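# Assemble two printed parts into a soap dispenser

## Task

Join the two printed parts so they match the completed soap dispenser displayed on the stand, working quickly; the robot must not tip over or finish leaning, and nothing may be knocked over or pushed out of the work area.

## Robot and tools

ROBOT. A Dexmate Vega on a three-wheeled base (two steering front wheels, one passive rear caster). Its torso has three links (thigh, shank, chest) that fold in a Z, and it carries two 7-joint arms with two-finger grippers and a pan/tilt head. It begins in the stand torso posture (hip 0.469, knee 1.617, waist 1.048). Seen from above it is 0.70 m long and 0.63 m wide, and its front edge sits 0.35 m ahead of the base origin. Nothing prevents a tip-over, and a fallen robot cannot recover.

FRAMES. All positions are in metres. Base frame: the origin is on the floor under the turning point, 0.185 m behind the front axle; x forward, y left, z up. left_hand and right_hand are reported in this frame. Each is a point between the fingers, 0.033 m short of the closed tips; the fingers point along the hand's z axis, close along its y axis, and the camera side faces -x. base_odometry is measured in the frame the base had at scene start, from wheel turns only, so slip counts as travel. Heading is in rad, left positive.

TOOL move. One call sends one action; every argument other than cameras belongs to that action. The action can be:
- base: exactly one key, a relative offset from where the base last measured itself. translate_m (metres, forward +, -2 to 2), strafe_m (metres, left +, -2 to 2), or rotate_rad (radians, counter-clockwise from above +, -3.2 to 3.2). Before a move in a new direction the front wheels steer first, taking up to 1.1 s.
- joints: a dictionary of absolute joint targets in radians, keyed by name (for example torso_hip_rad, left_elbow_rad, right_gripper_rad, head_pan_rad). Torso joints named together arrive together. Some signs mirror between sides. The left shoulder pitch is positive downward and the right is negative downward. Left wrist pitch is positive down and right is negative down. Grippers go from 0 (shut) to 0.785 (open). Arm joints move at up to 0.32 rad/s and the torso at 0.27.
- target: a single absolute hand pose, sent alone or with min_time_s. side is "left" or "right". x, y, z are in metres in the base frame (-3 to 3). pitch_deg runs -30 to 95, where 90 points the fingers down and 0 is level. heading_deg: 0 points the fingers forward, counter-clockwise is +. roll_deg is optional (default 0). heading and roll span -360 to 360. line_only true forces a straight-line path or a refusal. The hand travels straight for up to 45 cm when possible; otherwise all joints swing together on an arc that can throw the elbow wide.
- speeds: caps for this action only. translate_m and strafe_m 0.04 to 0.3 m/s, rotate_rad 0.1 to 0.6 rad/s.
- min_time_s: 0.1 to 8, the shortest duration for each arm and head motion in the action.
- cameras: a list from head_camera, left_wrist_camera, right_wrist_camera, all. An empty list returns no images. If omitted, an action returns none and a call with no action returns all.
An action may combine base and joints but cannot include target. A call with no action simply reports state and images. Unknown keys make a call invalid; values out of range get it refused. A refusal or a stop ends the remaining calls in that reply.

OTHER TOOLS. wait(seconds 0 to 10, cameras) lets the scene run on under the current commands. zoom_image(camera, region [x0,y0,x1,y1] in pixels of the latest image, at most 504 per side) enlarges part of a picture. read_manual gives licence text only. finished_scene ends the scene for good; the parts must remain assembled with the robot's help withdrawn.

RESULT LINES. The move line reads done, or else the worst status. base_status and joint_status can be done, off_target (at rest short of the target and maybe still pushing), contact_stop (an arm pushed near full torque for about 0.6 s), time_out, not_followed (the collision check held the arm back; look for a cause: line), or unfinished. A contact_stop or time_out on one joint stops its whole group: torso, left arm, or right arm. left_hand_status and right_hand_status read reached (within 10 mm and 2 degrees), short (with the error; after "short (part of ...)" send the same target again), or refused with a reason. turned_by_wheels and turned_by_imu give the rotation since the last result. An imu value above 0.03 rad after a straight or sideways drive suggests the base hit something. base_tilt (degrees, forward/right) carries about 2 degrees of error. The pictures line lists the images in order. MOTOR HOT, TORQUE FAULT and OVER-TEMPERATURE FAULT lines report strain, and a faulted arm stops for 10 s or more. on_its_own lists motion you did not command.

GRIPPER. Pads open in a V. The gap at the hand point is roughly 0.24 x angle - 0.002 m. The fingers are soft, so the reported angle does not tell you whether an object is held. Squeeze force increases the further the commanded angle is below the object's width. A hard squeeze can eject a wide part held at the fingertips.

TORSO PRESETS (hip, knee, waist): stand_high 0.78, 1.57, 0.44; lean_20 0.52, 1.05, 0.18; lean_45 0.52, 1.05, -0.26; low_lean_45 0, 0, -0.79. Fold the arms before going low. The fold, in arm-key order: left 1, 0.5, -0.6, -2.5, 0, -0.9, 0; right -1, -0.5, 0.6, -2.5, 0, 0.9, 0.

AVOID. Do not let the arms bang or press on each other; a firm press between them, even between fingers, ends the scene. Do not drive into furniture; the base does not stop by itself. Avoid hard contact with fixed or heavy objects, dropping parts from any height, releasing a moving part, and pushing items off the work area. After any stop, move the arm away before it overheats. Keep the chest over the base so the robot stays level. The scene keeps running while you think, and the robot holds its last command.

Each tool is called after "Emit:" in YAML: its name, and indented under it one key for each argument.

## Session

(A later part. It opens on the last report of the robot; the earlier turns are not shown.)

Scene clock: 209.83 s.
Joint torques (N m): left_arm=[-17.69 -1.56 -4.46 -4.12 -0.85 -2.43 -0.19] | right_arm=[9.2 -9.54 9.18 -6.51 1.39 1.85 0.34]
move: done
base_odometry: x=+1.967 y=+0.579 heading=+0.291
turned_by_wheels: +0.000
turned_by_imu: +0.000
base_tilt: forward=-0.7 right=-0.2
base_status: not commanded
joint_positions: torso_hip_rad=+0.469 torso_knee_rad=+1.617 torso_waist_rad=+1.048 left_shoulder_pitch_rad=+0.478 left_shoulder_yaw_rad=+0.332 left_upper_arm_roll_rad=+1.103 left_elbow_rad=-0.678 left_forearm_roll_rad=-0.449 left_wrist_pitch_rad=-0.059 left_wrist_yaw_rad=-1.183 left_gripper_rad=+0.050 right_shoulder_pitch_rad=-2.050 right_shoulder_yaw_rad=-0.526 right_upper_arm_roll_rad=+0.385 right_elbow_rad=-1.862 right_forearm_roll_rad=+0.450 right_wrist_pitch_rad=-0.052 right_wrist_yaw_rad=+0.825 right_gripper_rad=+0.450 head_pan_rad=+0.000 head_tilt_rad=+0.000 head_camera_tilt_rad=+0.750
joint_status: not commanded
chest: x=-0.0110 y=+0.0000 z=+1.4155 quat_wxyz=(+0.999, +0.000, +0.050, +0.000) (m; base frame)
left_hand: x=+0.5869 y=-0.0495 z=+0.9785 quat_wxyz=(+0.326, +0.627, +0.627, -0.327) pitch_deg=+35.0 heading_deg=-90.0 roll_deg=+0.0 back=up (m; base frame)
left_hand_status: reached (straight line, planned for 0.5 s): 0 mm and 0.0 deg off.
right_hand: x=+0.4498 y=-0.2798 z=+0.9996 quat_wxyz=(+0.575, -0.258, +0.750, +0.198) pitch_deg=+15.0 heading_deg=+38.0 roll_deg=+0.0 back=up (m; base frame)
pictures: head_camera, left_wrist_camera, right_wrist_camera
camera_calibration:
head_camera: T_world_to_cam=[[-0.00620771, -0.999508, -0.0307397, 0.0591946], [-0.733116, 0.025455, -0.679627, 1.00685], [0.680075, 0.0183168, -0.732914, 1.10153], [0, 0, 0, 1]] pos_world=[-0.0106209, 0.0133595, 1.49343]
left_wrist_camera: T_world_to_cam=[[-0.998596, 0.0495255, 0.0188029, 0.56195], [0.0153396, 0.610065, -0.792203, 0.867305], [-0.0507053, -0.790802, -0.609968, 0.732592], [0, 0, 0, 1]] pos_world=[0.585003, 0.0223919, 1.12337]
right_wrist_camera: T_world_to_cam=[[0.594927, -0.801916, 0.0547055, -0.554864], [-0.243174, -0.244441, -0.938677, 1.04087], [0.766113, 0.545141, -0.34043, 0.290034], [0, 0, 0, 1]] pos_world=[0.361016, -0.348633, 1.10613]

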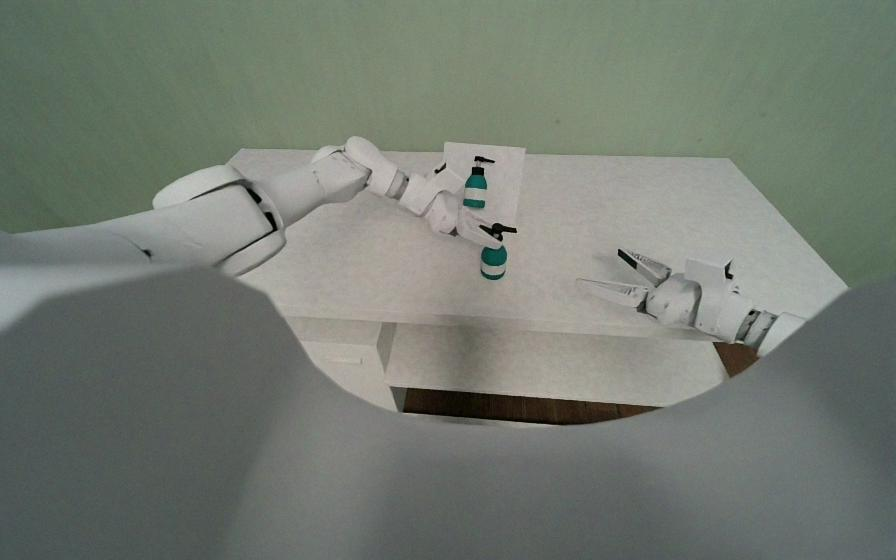

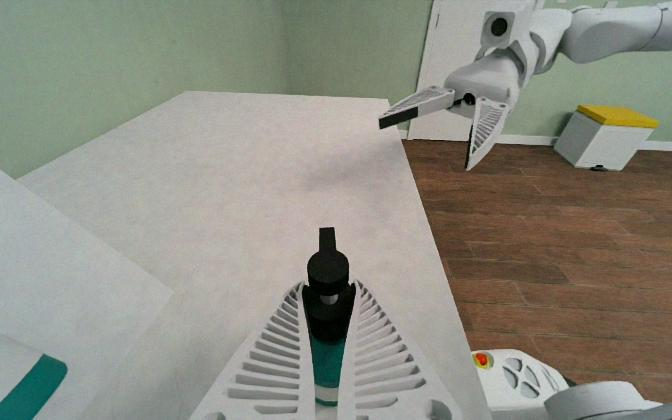

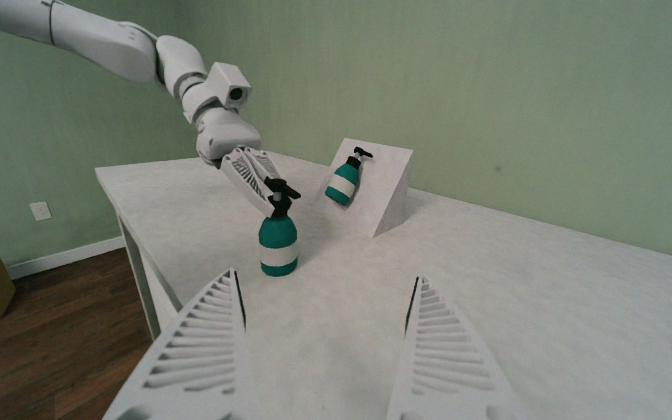

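Emit:
move:
  target: {"side":"left","x":0.587,"y":-0.0495,"z":0.972,"pitch_deg":35,"heading_deg":-90,"roll_deg":0}
  cameras: ["all"]

Emit:
zoom_image:
  camera: "right_wrist_camera"
  region: [220, 130, 340, 290]

Emit:
zoom_image:
  camera: "left_wrist_camera"
  region: [230, 220, 430, 420]

Scene clock: 215.37 s.
Joint torques (N m): left_arm=[-18.38 -2 -4.71 -2.8 -0.55 -2.47 0.16] | right_arm=[8.64 -9.55 8.26 -5.23 0.63 3.22 0.12]
move: done
base_odometry: x=+1.967 y=+0.579 heading=+0.291
turned_by_wheels: +0.000
turned_by_imu: +0.000
base_tilt: forward=-0.7 right=-0.1
base_status: not commanded
joint_positions: torso_hip_rad=+0.469 torso_knee_rad=+1.617 torso_waist_rad=+1.048 left_shoulder_pitch_rad=+0.476 left_shoulder_yaw_rad=+0.305 left_upper_arm_roll_rad=+1.105 left_elbow_rad=-0.618 left_forearm_roll_rad=-0.445 left_wrist_pitch_rad=-0.095 left_wrist_yaw_rad=-1.190 left_gripper_rad=+0.050 right_shoulder_pitch_rad=-2.050 right_shoulder_yaw_rad=-0.526 right_upper_arm_roll_rad=+0.385 right_elbow_rad=-1.862 right_forearm_roll_rad=+0.450 right_wrist_pitch_rad=-0.052 right_wrist_yaw_rad=+0.825 right_gripper_rad=+0.450 head_pan_rad=+0.000 head_tilt_rad=+0.000 head_camera_tilt_rad=+0.750
joint_status: not commanded
chest: x=-0.0110 y=+0.0000 z=+1.4155 quat_wxyz=(+0.999, +0.000, +0.050, +0.000) (m; base frame)
left_hand: x=+0.5869 y=-0.0495 z=+0.9724 quat_wxyz=(+0.326, +0.627, +0.627, -0.327) pitch_deg=+35.0 heading_deg=-90.0 roll_deg=+0.0 back=up (m; base frame)
left_hand_status: reached (straight line, planned for 0.5 s): 0 mm and 0.0 deg off.
right_hand: x=+0.4498 y=-0.2798 z=+0.9996 quat_wxyz=(+0.575, -0.258, +0.750, +0.198) pitch_deg=+15.0 heading_deg=+38.0 roll_deg=+0.0 back=up (m; base frame)
pictures: head_camera, left_wrist_camera, right_wrist_camera
camera_calibration:
head_camera: T_world_to_cam=[[-0.00620771, -0.999508, -0.0307397, 0.0591946], [-0.733116, 0.025455, -0.679627, 1.00685], [0.680075, 0.0183168, -0.732914, 1.10153], [0, 0, 0, 1]] pos_world=[-0.0106209, 0.0133595, 1.49343]
left_wrist_camera: T_world_to_cam=[[-0.998596, 0.0495299, 0.0188003, 0.562067], [0.0153403, 0.610002, -0.792251, 0.862527], [-0.0507083, -0.79085, -0.609905, 0.728804], [0, 0, 0, 1]] pos_world=[0.585003, 0.0223921, 1.11727]
right_wrist_camera: T_world_to_cam=[[0.594927, -0.801916, 0.0547055, -0.554864], [-0.243174, -0.244441, -0.938677, 1.04087], [0.766113, 0.545141, -0.34043, 0.290034], [0, 0, 0, 1]] pos_world=[0.361016, -0.348633, 1.10613]

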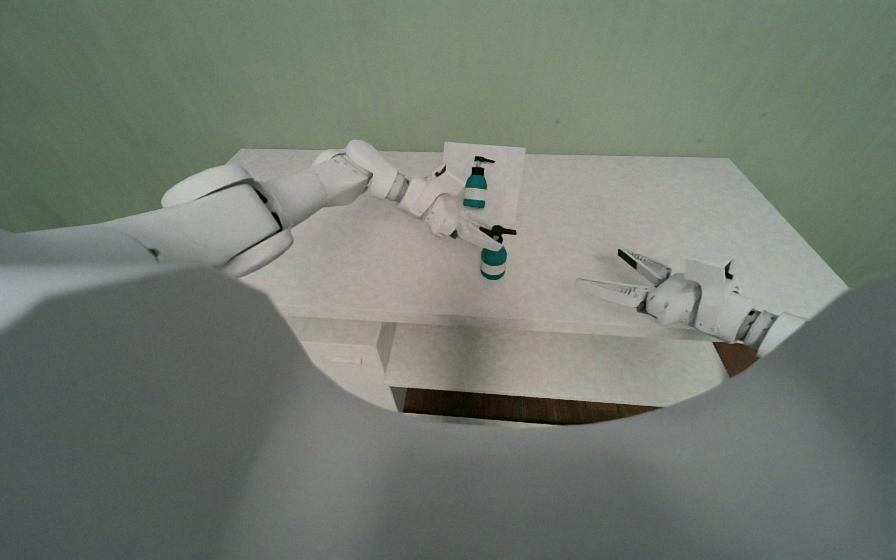

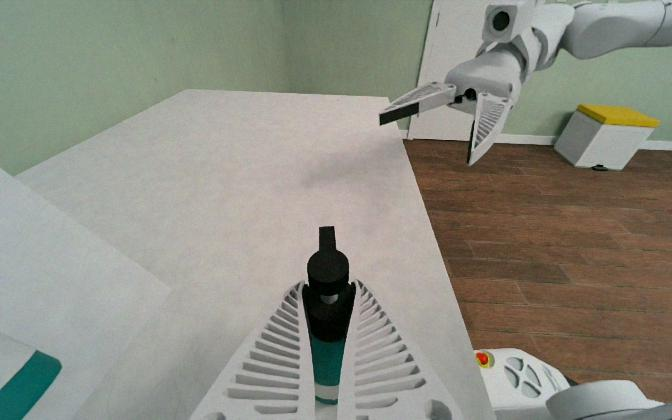

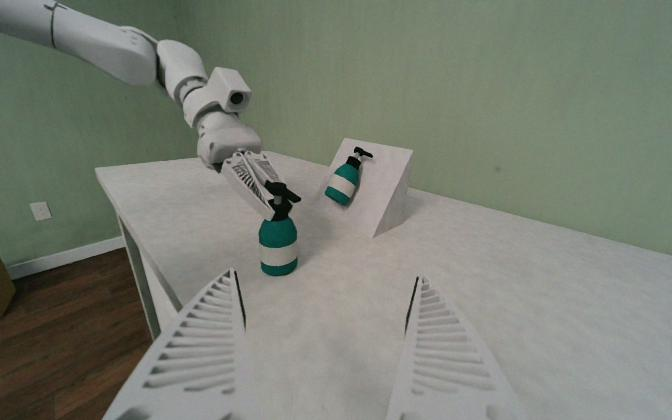

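Scaled by 3.150 from the camera's 672x420 image, which has a finer 960x600 frame.

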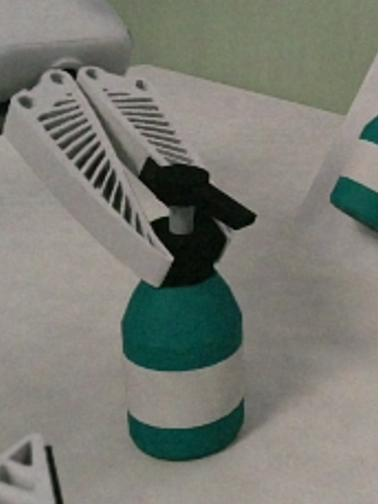

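Scaled by 2.520 from the camera's 672x420 image, which has a finer 960x600 frame.

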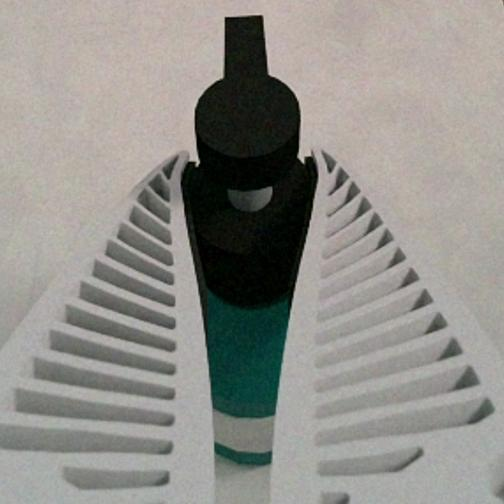

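Emit:
move:
  target: {"side":"left","x":0.587,"y":-0.0495,"z":0.966,"pitch_deg":35,"heading_deg":-90,"roll_deg":0}
  cameras: ["all"]

Emit:
zoom_image:
  camera: "right_wrist_camera"
  region: [220, 130, 340, 290]

Emit:
zoom_image:
  camera: "left_wrist_camera"
  region: [230, 220, 430, 420]

Scene clock: 220.23 s.
Joint torques (N m): left_arm=[-15.77 -0.3 -0.82 -1.23 0.61 -0.96 0.46] | right_arm=[10.76 -10.21 8.74 -4.61 0.18 1.97 0.38]
move: done
base_odometry: x=+1.967 y=+0.579 heading=+0.291
turned_by_wheels: +0.000
turned_by_imu: +0.000
base_tilt: forward=-0.8 right=-0.2
base_status: not commanded
joint_positions: torso_hip_rad=+0.469 torso_knee_rad=+1.617 torso_waist_rad=+1.048 left_shoulder_pitch_rad=+0.469 left_shoulder_yaw_rad=+0.267 left_upper_arm_roll_rad=+1.107 left_elbow_rad=-0.534 left_forearm_roll_rad=-0.441 left_wrist_pitch_rad=-0.141 left_wrist_yaw_rad=-1.201 left_gripper_rad=+0.050 right_shoulder_pitch_rad=-2.050 right_shoulder_yaw_rad=-0.526 right_upper_arm_roll_rad=+0.385 right_elbow_rad=-1.862 right_forearm_roll_rad=+0.450 right_wrist_pitch_rad=-0.052 right_wrist_yaw_rad=+0.825 right_gripper_rad=+0.450 head_pan_rad=+0.000 head_tilt_rad=+0.000 head_camera_tilt_rad=+0.750
joint_status: not commanded
chest: x=-0.0110 y=+0.0000 z=+1.4155 quat_wxyz=(+0.999, +0.000, +0.050, +0.000) (m; base frame)
left_hand: x=+0.5870 y=-0.0496 z=+0.9665 quat_wxyz=(+0.327, +0.627, +0.627, -0.327) pitch_deg=+35.0 heading_deg=-90.0 roll_deg=+0.0 back=up (m; base frame)
left_hand_status: reached (straight line, planned for 0.6 s): 1 mm and 0.0 deg off.
right_hand: x=+0.4498 y=-0.2798 z=+0.9997 quat_wxyz=(+0.575, -0.258, +0.750, +0.198) pitch_deg=+15.0 heading_deg=+38.0 roll_deg=+0.0 back=up (m; base frame)
pictures: head_camera, left_wrist_camera, right_wrist_camera
camera_calibration:
head_camera: T_world_to_cam=[[-0.00620771, -0.999508, -0.0307397, 0.0591946], [-0.733116, 0.025455, -0.679627, 1.00685], [0.680075, 0.0183168, -0.732914, 1.10153], [0, 0, 0, 1]] pos_world=[-0.0106209, 0.0133595, 1.49343]
left_wrist_camera: T_world_to_cam=[[-0.998598, 0.0495851, 0.0185494, 0.562556], [0.0155401, 0.609486, -0.792645, 0.858182], [-0.0506089, -0.791245, -0.609402, 0.724601], [0, 0, 0, 1]] pos_world=[0.585102, 0.022393, 1.11137]
right_wrist_camera: T_world_to_cam=[[0.594927, -0.801916, 0.0547055, -0.554864], [-0.243174, -0.244441, -0.938677, 1.04087], [0.766113, 0.545141, -0.34043, 0.290034], [0, 0, 0, 1]] pos_world=[0.361016, -0.348633, 1.10613]

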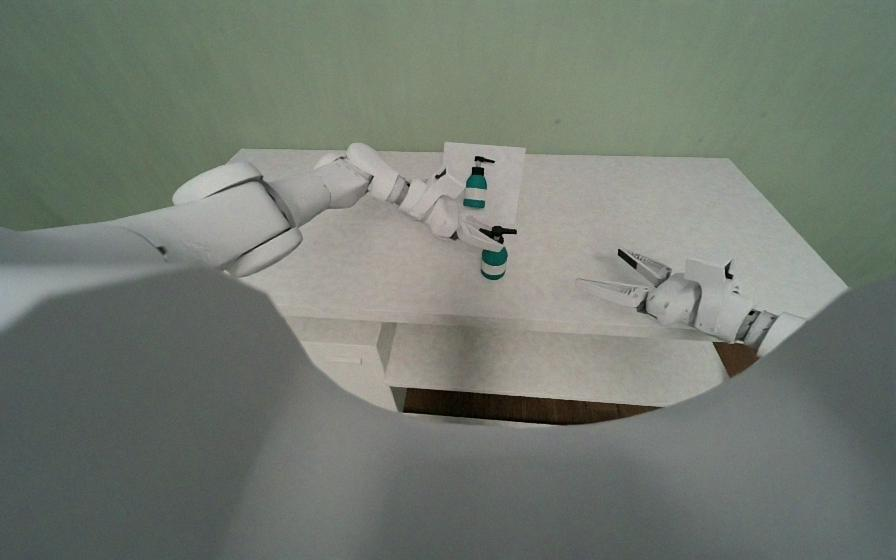

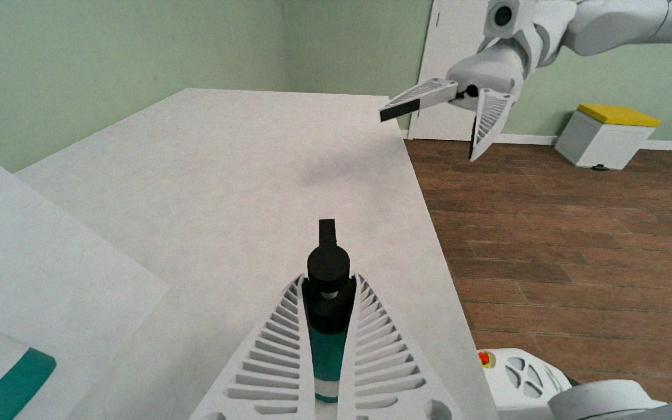

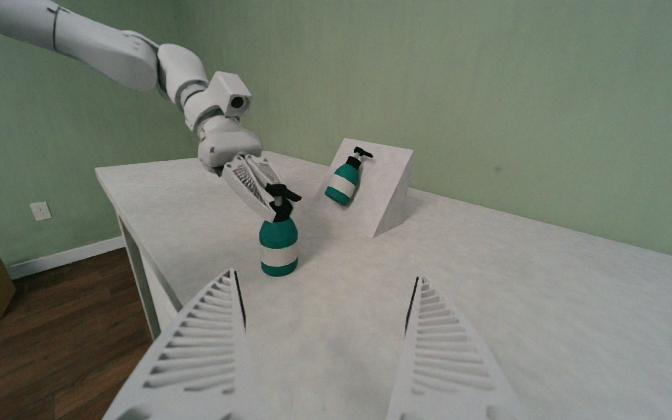

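Scaled by 3.150 from the camera's 672x420 image, which has a finer 960x600 frame.

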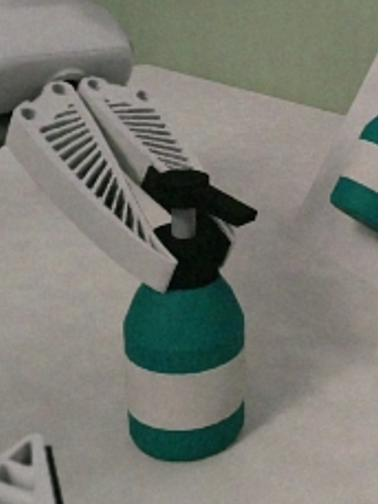

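Scaled by 2.520 from the camera's 672x420 image, which has a finer 960x600 frame.

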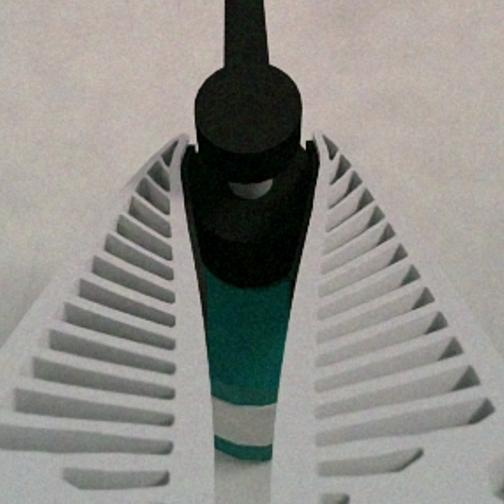

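Emit:
move:
  target: {"side":"left","x":0.587,"y":-0.0495,"z":0.970,"pitch_deg":35,"heading_deg":-90,"roll_deg":0}

Emit:
move:
  joints: {"left_gripper_rad":0.3}
  min_time_s: 1
  cameras: ["all"]

Emit:
zoom_image:
  camera: "right_wrist_camera"
  region: [220, 130, 340, 290]

Emit:
zoom_image:
  camera: "head_camera"
  region: [440, 180, 550, 290]

Scene clock: 226.33 s.
Joint torques (N m): left_arm=[-13.21 4.01 -7.94 -2.7 -0.8 -1.24 0.66] | right_arm=[8.58 -11.49 11.14 -5.47 0.37 2.12 0.48]
move: done
base_odometry: x=+1.967 y=+0.579 heading=+0.291
turned_by_wheels: +0.000
turned_by_imu: +0.000
base_tilt: forward=-0.8 right=-0.2
base_status: not commanded
joint_positions: torso_hip_rad=+0.469 torso_knee_rad=+1.617 torso_waist_rad=+1.048 left_shoulder_pitch_rad=+0.473 left_shoulder_yaw_rad=+0.288 left_upper_arm_roll_rad=+1.107 left_elbow_rad=-0.581 left_forearm_roll_rad=-0.443 left_wrist_pitch_rad=-0.115 left_wrist_yaw_rad=-1.195 left_gripper_rad=+0.050 right_shoulder_pitch_rad=-2.050 right_shoulder_yaw_rad=-0.526 right_upper_arm_roll_rad=+0.385 right_elbow_rad=-1.862 right_forearm_roll_rad=+0.450 right_wrist_pitch_rad=-0.052 right_wrist_yaw_rad=+0.825 right_gripper_rad=+0.450 head_pan_rad=+0.000 head_tilt_rad=+0.000 head_camera_tilt_rad=+0.750
joint_status: not commanded
chest: x=-0.0110 y=+0.0000 z=+1.4155 quat_wxyz=(+0.999, +0.000, +0.050, +0.000) (m; base frame)
left_hand: x=+0.5870 y=-0.0496 z=+0.9696 quat_wxyz=(+0.326, +0.627, +0.627, -0.327) pitch_deg=+35.0 heading_deg=-90.0 roll_deg=+0.0 back=up (m; base frame)
left_hand_status: reached (straight line, planned for 0.5 s): 0 mm and 0.0 deg off.
right_hand: x=+0.4498 y=-0.2798 z=+0.9997 quat_wxyz=(+0.575, -0.258, +0.750, +0.198) pitch_deg=+15.0 heading_deg=+38.0 roll_deg=+0.0 back=up (m; base frame)
pictures: none

Scene clock: 227.10 s.
Joint torques (N m): left_arm=[-13.18 1.66 -9.53 -5.52 -1.26 -1.65 0.33] | right_arm=[10.76 -7.22 7.63 -4.84 1.1 1.44 0]
move: done
base_odometry: x=+1.967 y=+0.579 heading=+0.291
turned_by_wheels: +0.000
turned_by_imu: +0.000
base_tilt: forward=-0.8 right=-0.3
base_status: not commanded
joint_positions: torso_hip_rad=+0.469 torso_knee_rad=+1.617 torso_waist_rad=+1.048 left_shoulder_pitch_rad=+0.473 left_shoulder_yaw_rad=+0.290 left_upper_arm_roll_rad=+1.107 left_elbow_rad=-0.585 left_forearm_roll_rad=-0.443 left_wrist_pitch_rad=-0.113 left_wrist_yaw_rad=-1.194 left_gripper_rad=+0.300 right_shoulder_pitch_rad=-2.050 right_shoulder_yaw_rad=-0.526 right_upper_arm_roll_rad=+0.385 right_elbow_rad=-1.862 right_forearm_roll_rad=+0.450 right_wrist_pitch_rad=-0.052 right_wrist_yaw_rad=+0.825 right_gripper_rad=+0.450 head_pan_rad=+0.000 head_tilt_rad=+0.000 head_camera_tilt_rad=+0.750
joint_status: all done
chest: x=-0.0110 y=+0.0000 z=+1.4155 quat_wxyz=(+0.999, +0.000, +0.050, +0.000) (m; base frame)
left_hand: x=+0.5870 y=-0.0494 z=+0.9698 quat_wxyz=(+0.326, +0.627, +0.627, -0.326) pitch_deg=+35.0 heading_deg=-90.0 roll_deg=+0.0 back=up (m; base frame)
right_hand: x=+0.4498 y=-0.2798 z=+0.9997 quat_wxyz=(+0.575, -0.258, +0.750, +0.198) pitch_deg=+15.0 heading_deg=+38.0 roll_deg=+0.0 back=up (m; base frame)
pictures: head_camera, left_wrist_camera, right_wrist_camera
camera_calibration:
head_camera: T_world_to_cam=[[-0.00620771, -0.999508, -0.0307397, 0.0591946], [-0.733116, 0.025455, -0.679627, 1.00685], [0.680075, 0.0183168, -0.732914, 1.10153], [0, 0, 0, 1]] pos_world=[-0.0106209, 0.0133595, 1.49343]
left_wrist_camera: T_world_to_cam=[[-0.998579, 0.0499226, 0.018632, 0.562285], [0.0157382, 0.610377, -0.791955, 0.859897], [-0.050909, -0.790537, -0.610295, 0.727763], [0, 0, 0, 1]] pos_world=[0.585003, 0.0223912, 1.11467]
right_wrist_camera: T_world_to_cam=[[0.594927, -0.801916, 0.0547055, -0.554864], [-0.243174, -0.244441, -0.938677, 1.04087], [0.766113, 0.545141, -0.34043, 0.290034], [0, 0, 0, 1]] pos_world=[0.361016, -0.348633, 1.10613]

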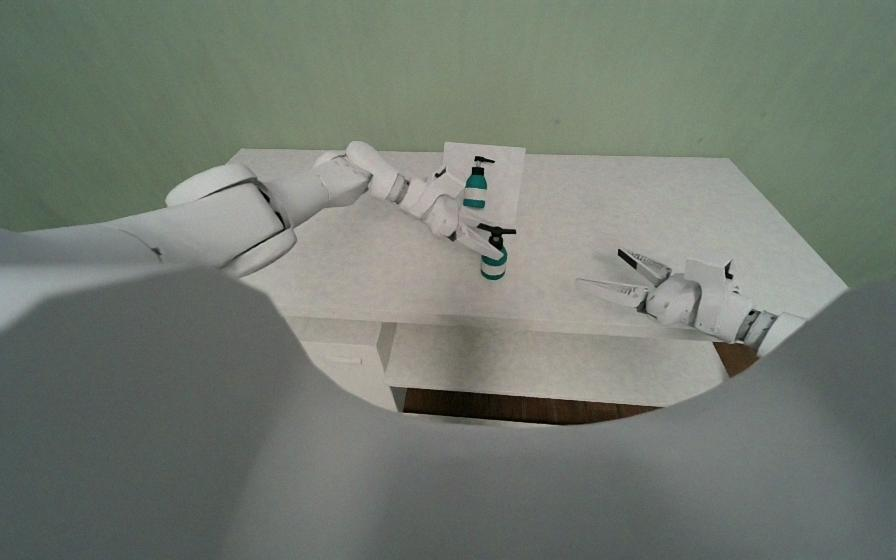

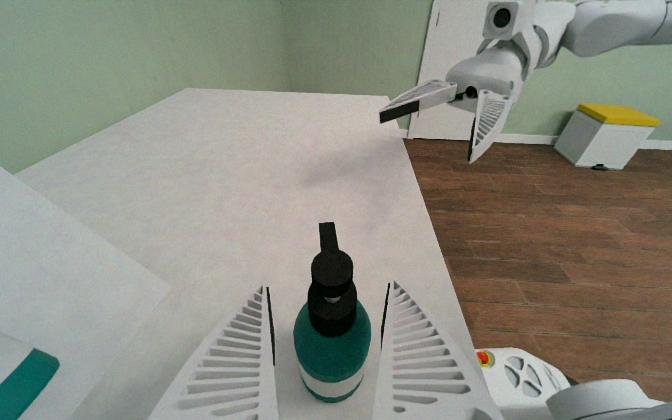

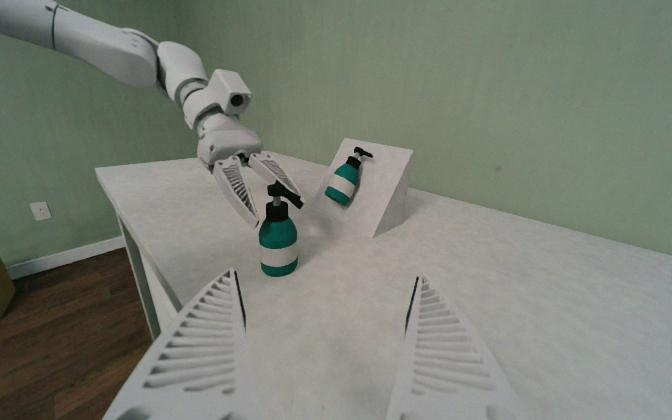

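Scaled by 3.150 from the camera's 672x420 image, which has a finer 960x600 frame.

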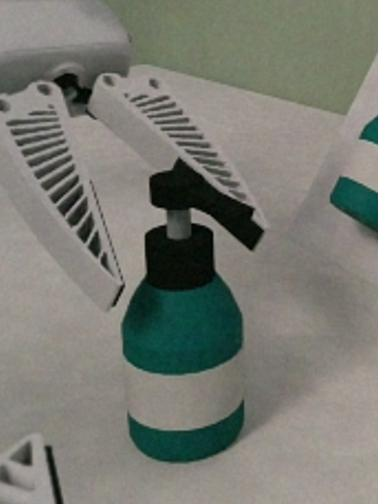

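Scaled by 4.582 from the camera's 896x560 image, which has a finer 960x600 frame.

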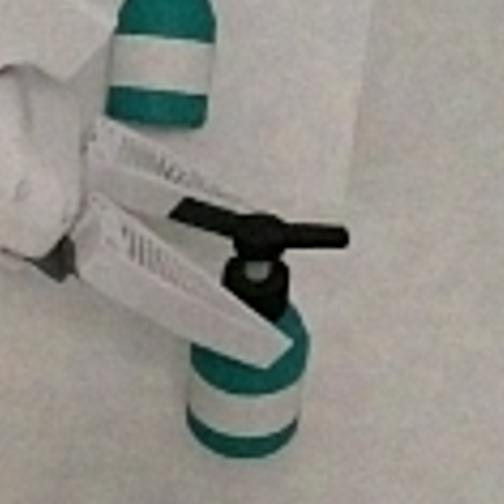

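Emit:
move:
  target: {"side":"left","x":0.587,"y":0.06,"z":1.04,"pitch_deg":35,"heading_deg":-90,"roll_deg":0,"line_only":true}
  cameras: ["all"]

Emit:
zoom_image:
  camera: "right_wrist_camera"
  region: [220, 130, 340, 290]

Scene clock: 232.83 s.
Joint torques (N m): left_arm=[-17.79 4.82 -11.69 -4.61 -1.25 -1.55 -0.53] | right_arm=[9.62 -11.87 8.26 -5.47 1.11 2.85 0.44]
move: done
base_odometry: x=+1.967 y=+0.579 heading=+0.291
turned_by_wheels: +0.000
turned_by_imu: -0.001
base_tilt: forward=-0.8 right=-0.1
base_status: not commanded
joint_positions: torso_hip_rad=+0.469 torso_knee_rad=+1.617 torso_waist_rad=+1.048 left_shoulder_pitch_rad=+0.461 left_shoulder_yaw_rad=+0.613 left_upper_arm_roll_rad=+1.042 left_elbow_rad=-0.899 left_forearm_roll_rad=-0.510 left_wrist_pitch_rad=-0.005 left_wrist_yaw_rad=-1.327 left_gripper_rad=+0.300 right_shoulder_pitch_rad=-2.050 right_shoulder_yaw_rad=-0.526 right_upper_arm_roll_rad=+0.385 right_elbow_rad=-1.862 right_forearm_roll_rad=+0.450 right_wrist_pitch_rad=-0.052 right_wrist_yaw_rad=+0.825 right_gripper_rad=+0.450 head_pan_rad=+0.000 head_tilt_rad=+0.000 head_camera_tilt_rad=+0.750
joint_status: not commanded
chest: x=-0.0110 y=+0.0000 z=+1.4155 quat_wxyz=(+0.999, +0.000, +0.050, +0.000) (m; base frame)
left_hand: x=+0.5870 y=+0.0582 z=+1.0383 quat_wxyz=(+0.326, +0.627, +0.627, -0.327) pitch_deg=+35.0 heading_deg=-90.0 roll_deg=+0.0 back=up (m; base frame)
left_hand_status: reached (straight line, planned for 1.5 s): 2 mm and 0.0 deg off.
right_hand: x=+0.4498 y=-0.2798 z=+0.9997 quat_wxyz=(+0.575, -0.258, +0.750, +0.198) pitch_deg=+15.0 heading_deg=+38.0 roll_deg=+0.0 back=up (m; base frame)
pictures: head_camera, left_wrist_camera, right_wrist_camera
camera_calibration:
head_camera: T_world_to_cam=[[-0.00620771, -0.999508, -0.0307397, 0.0591946], [-0.733116, 0.025455, -0.679627, 1.00685], [0.680075, 0.0183168, -0.732914, 1.10153], [0, 0, 0, 1]] pos_world=[-0.0106209, 0.0133595, 1.49343]
left_wrist_camera: T_world_to_cam=[[-0.998587, 0.049618, 0.0190189, 0.555324], [0.0152393, 0.61029, -0.792031, 0.848861], [-0.0509061, -0.790623, -0.610184, 0.854513], [0, 0, 0, 1]] pos_world=[0.585103, 0.129991, 1.18317]
right_wrist_camera: T_world_to_cam=[[0.594927, -0.801916, 0.0547055, -0.554864], [-0.243174, -0.244441, -0.938677, 1.04087], [0.766113, 0.545141, -0.34043, 0.290034], [0, 0, 0, 1]] pos_world=[0.361016, -0.348633, 1.10613]

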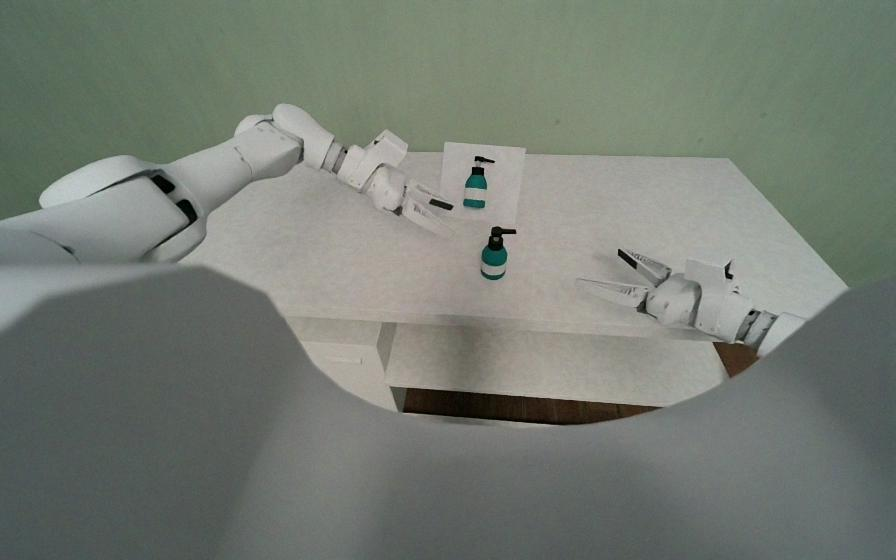

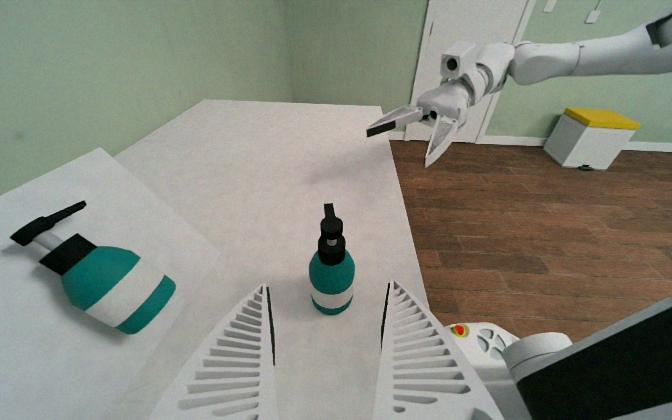

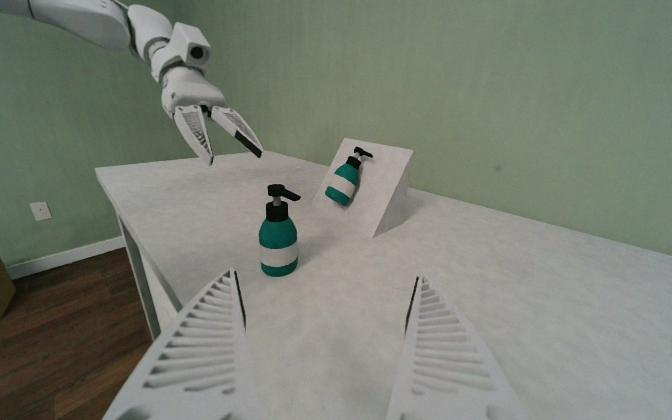

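Scaled by 3.150 from the camera's 672x420 image, which has a finer 960x600 frame.

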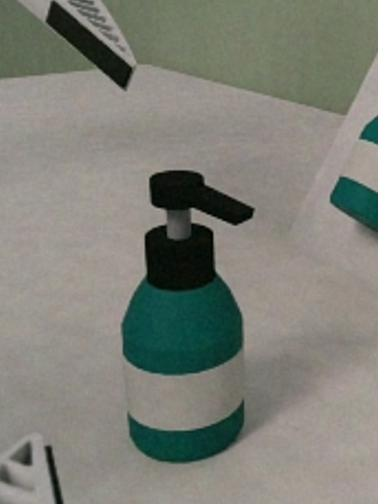

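Emit:
finished_scene:

The scene is finished: the task was done.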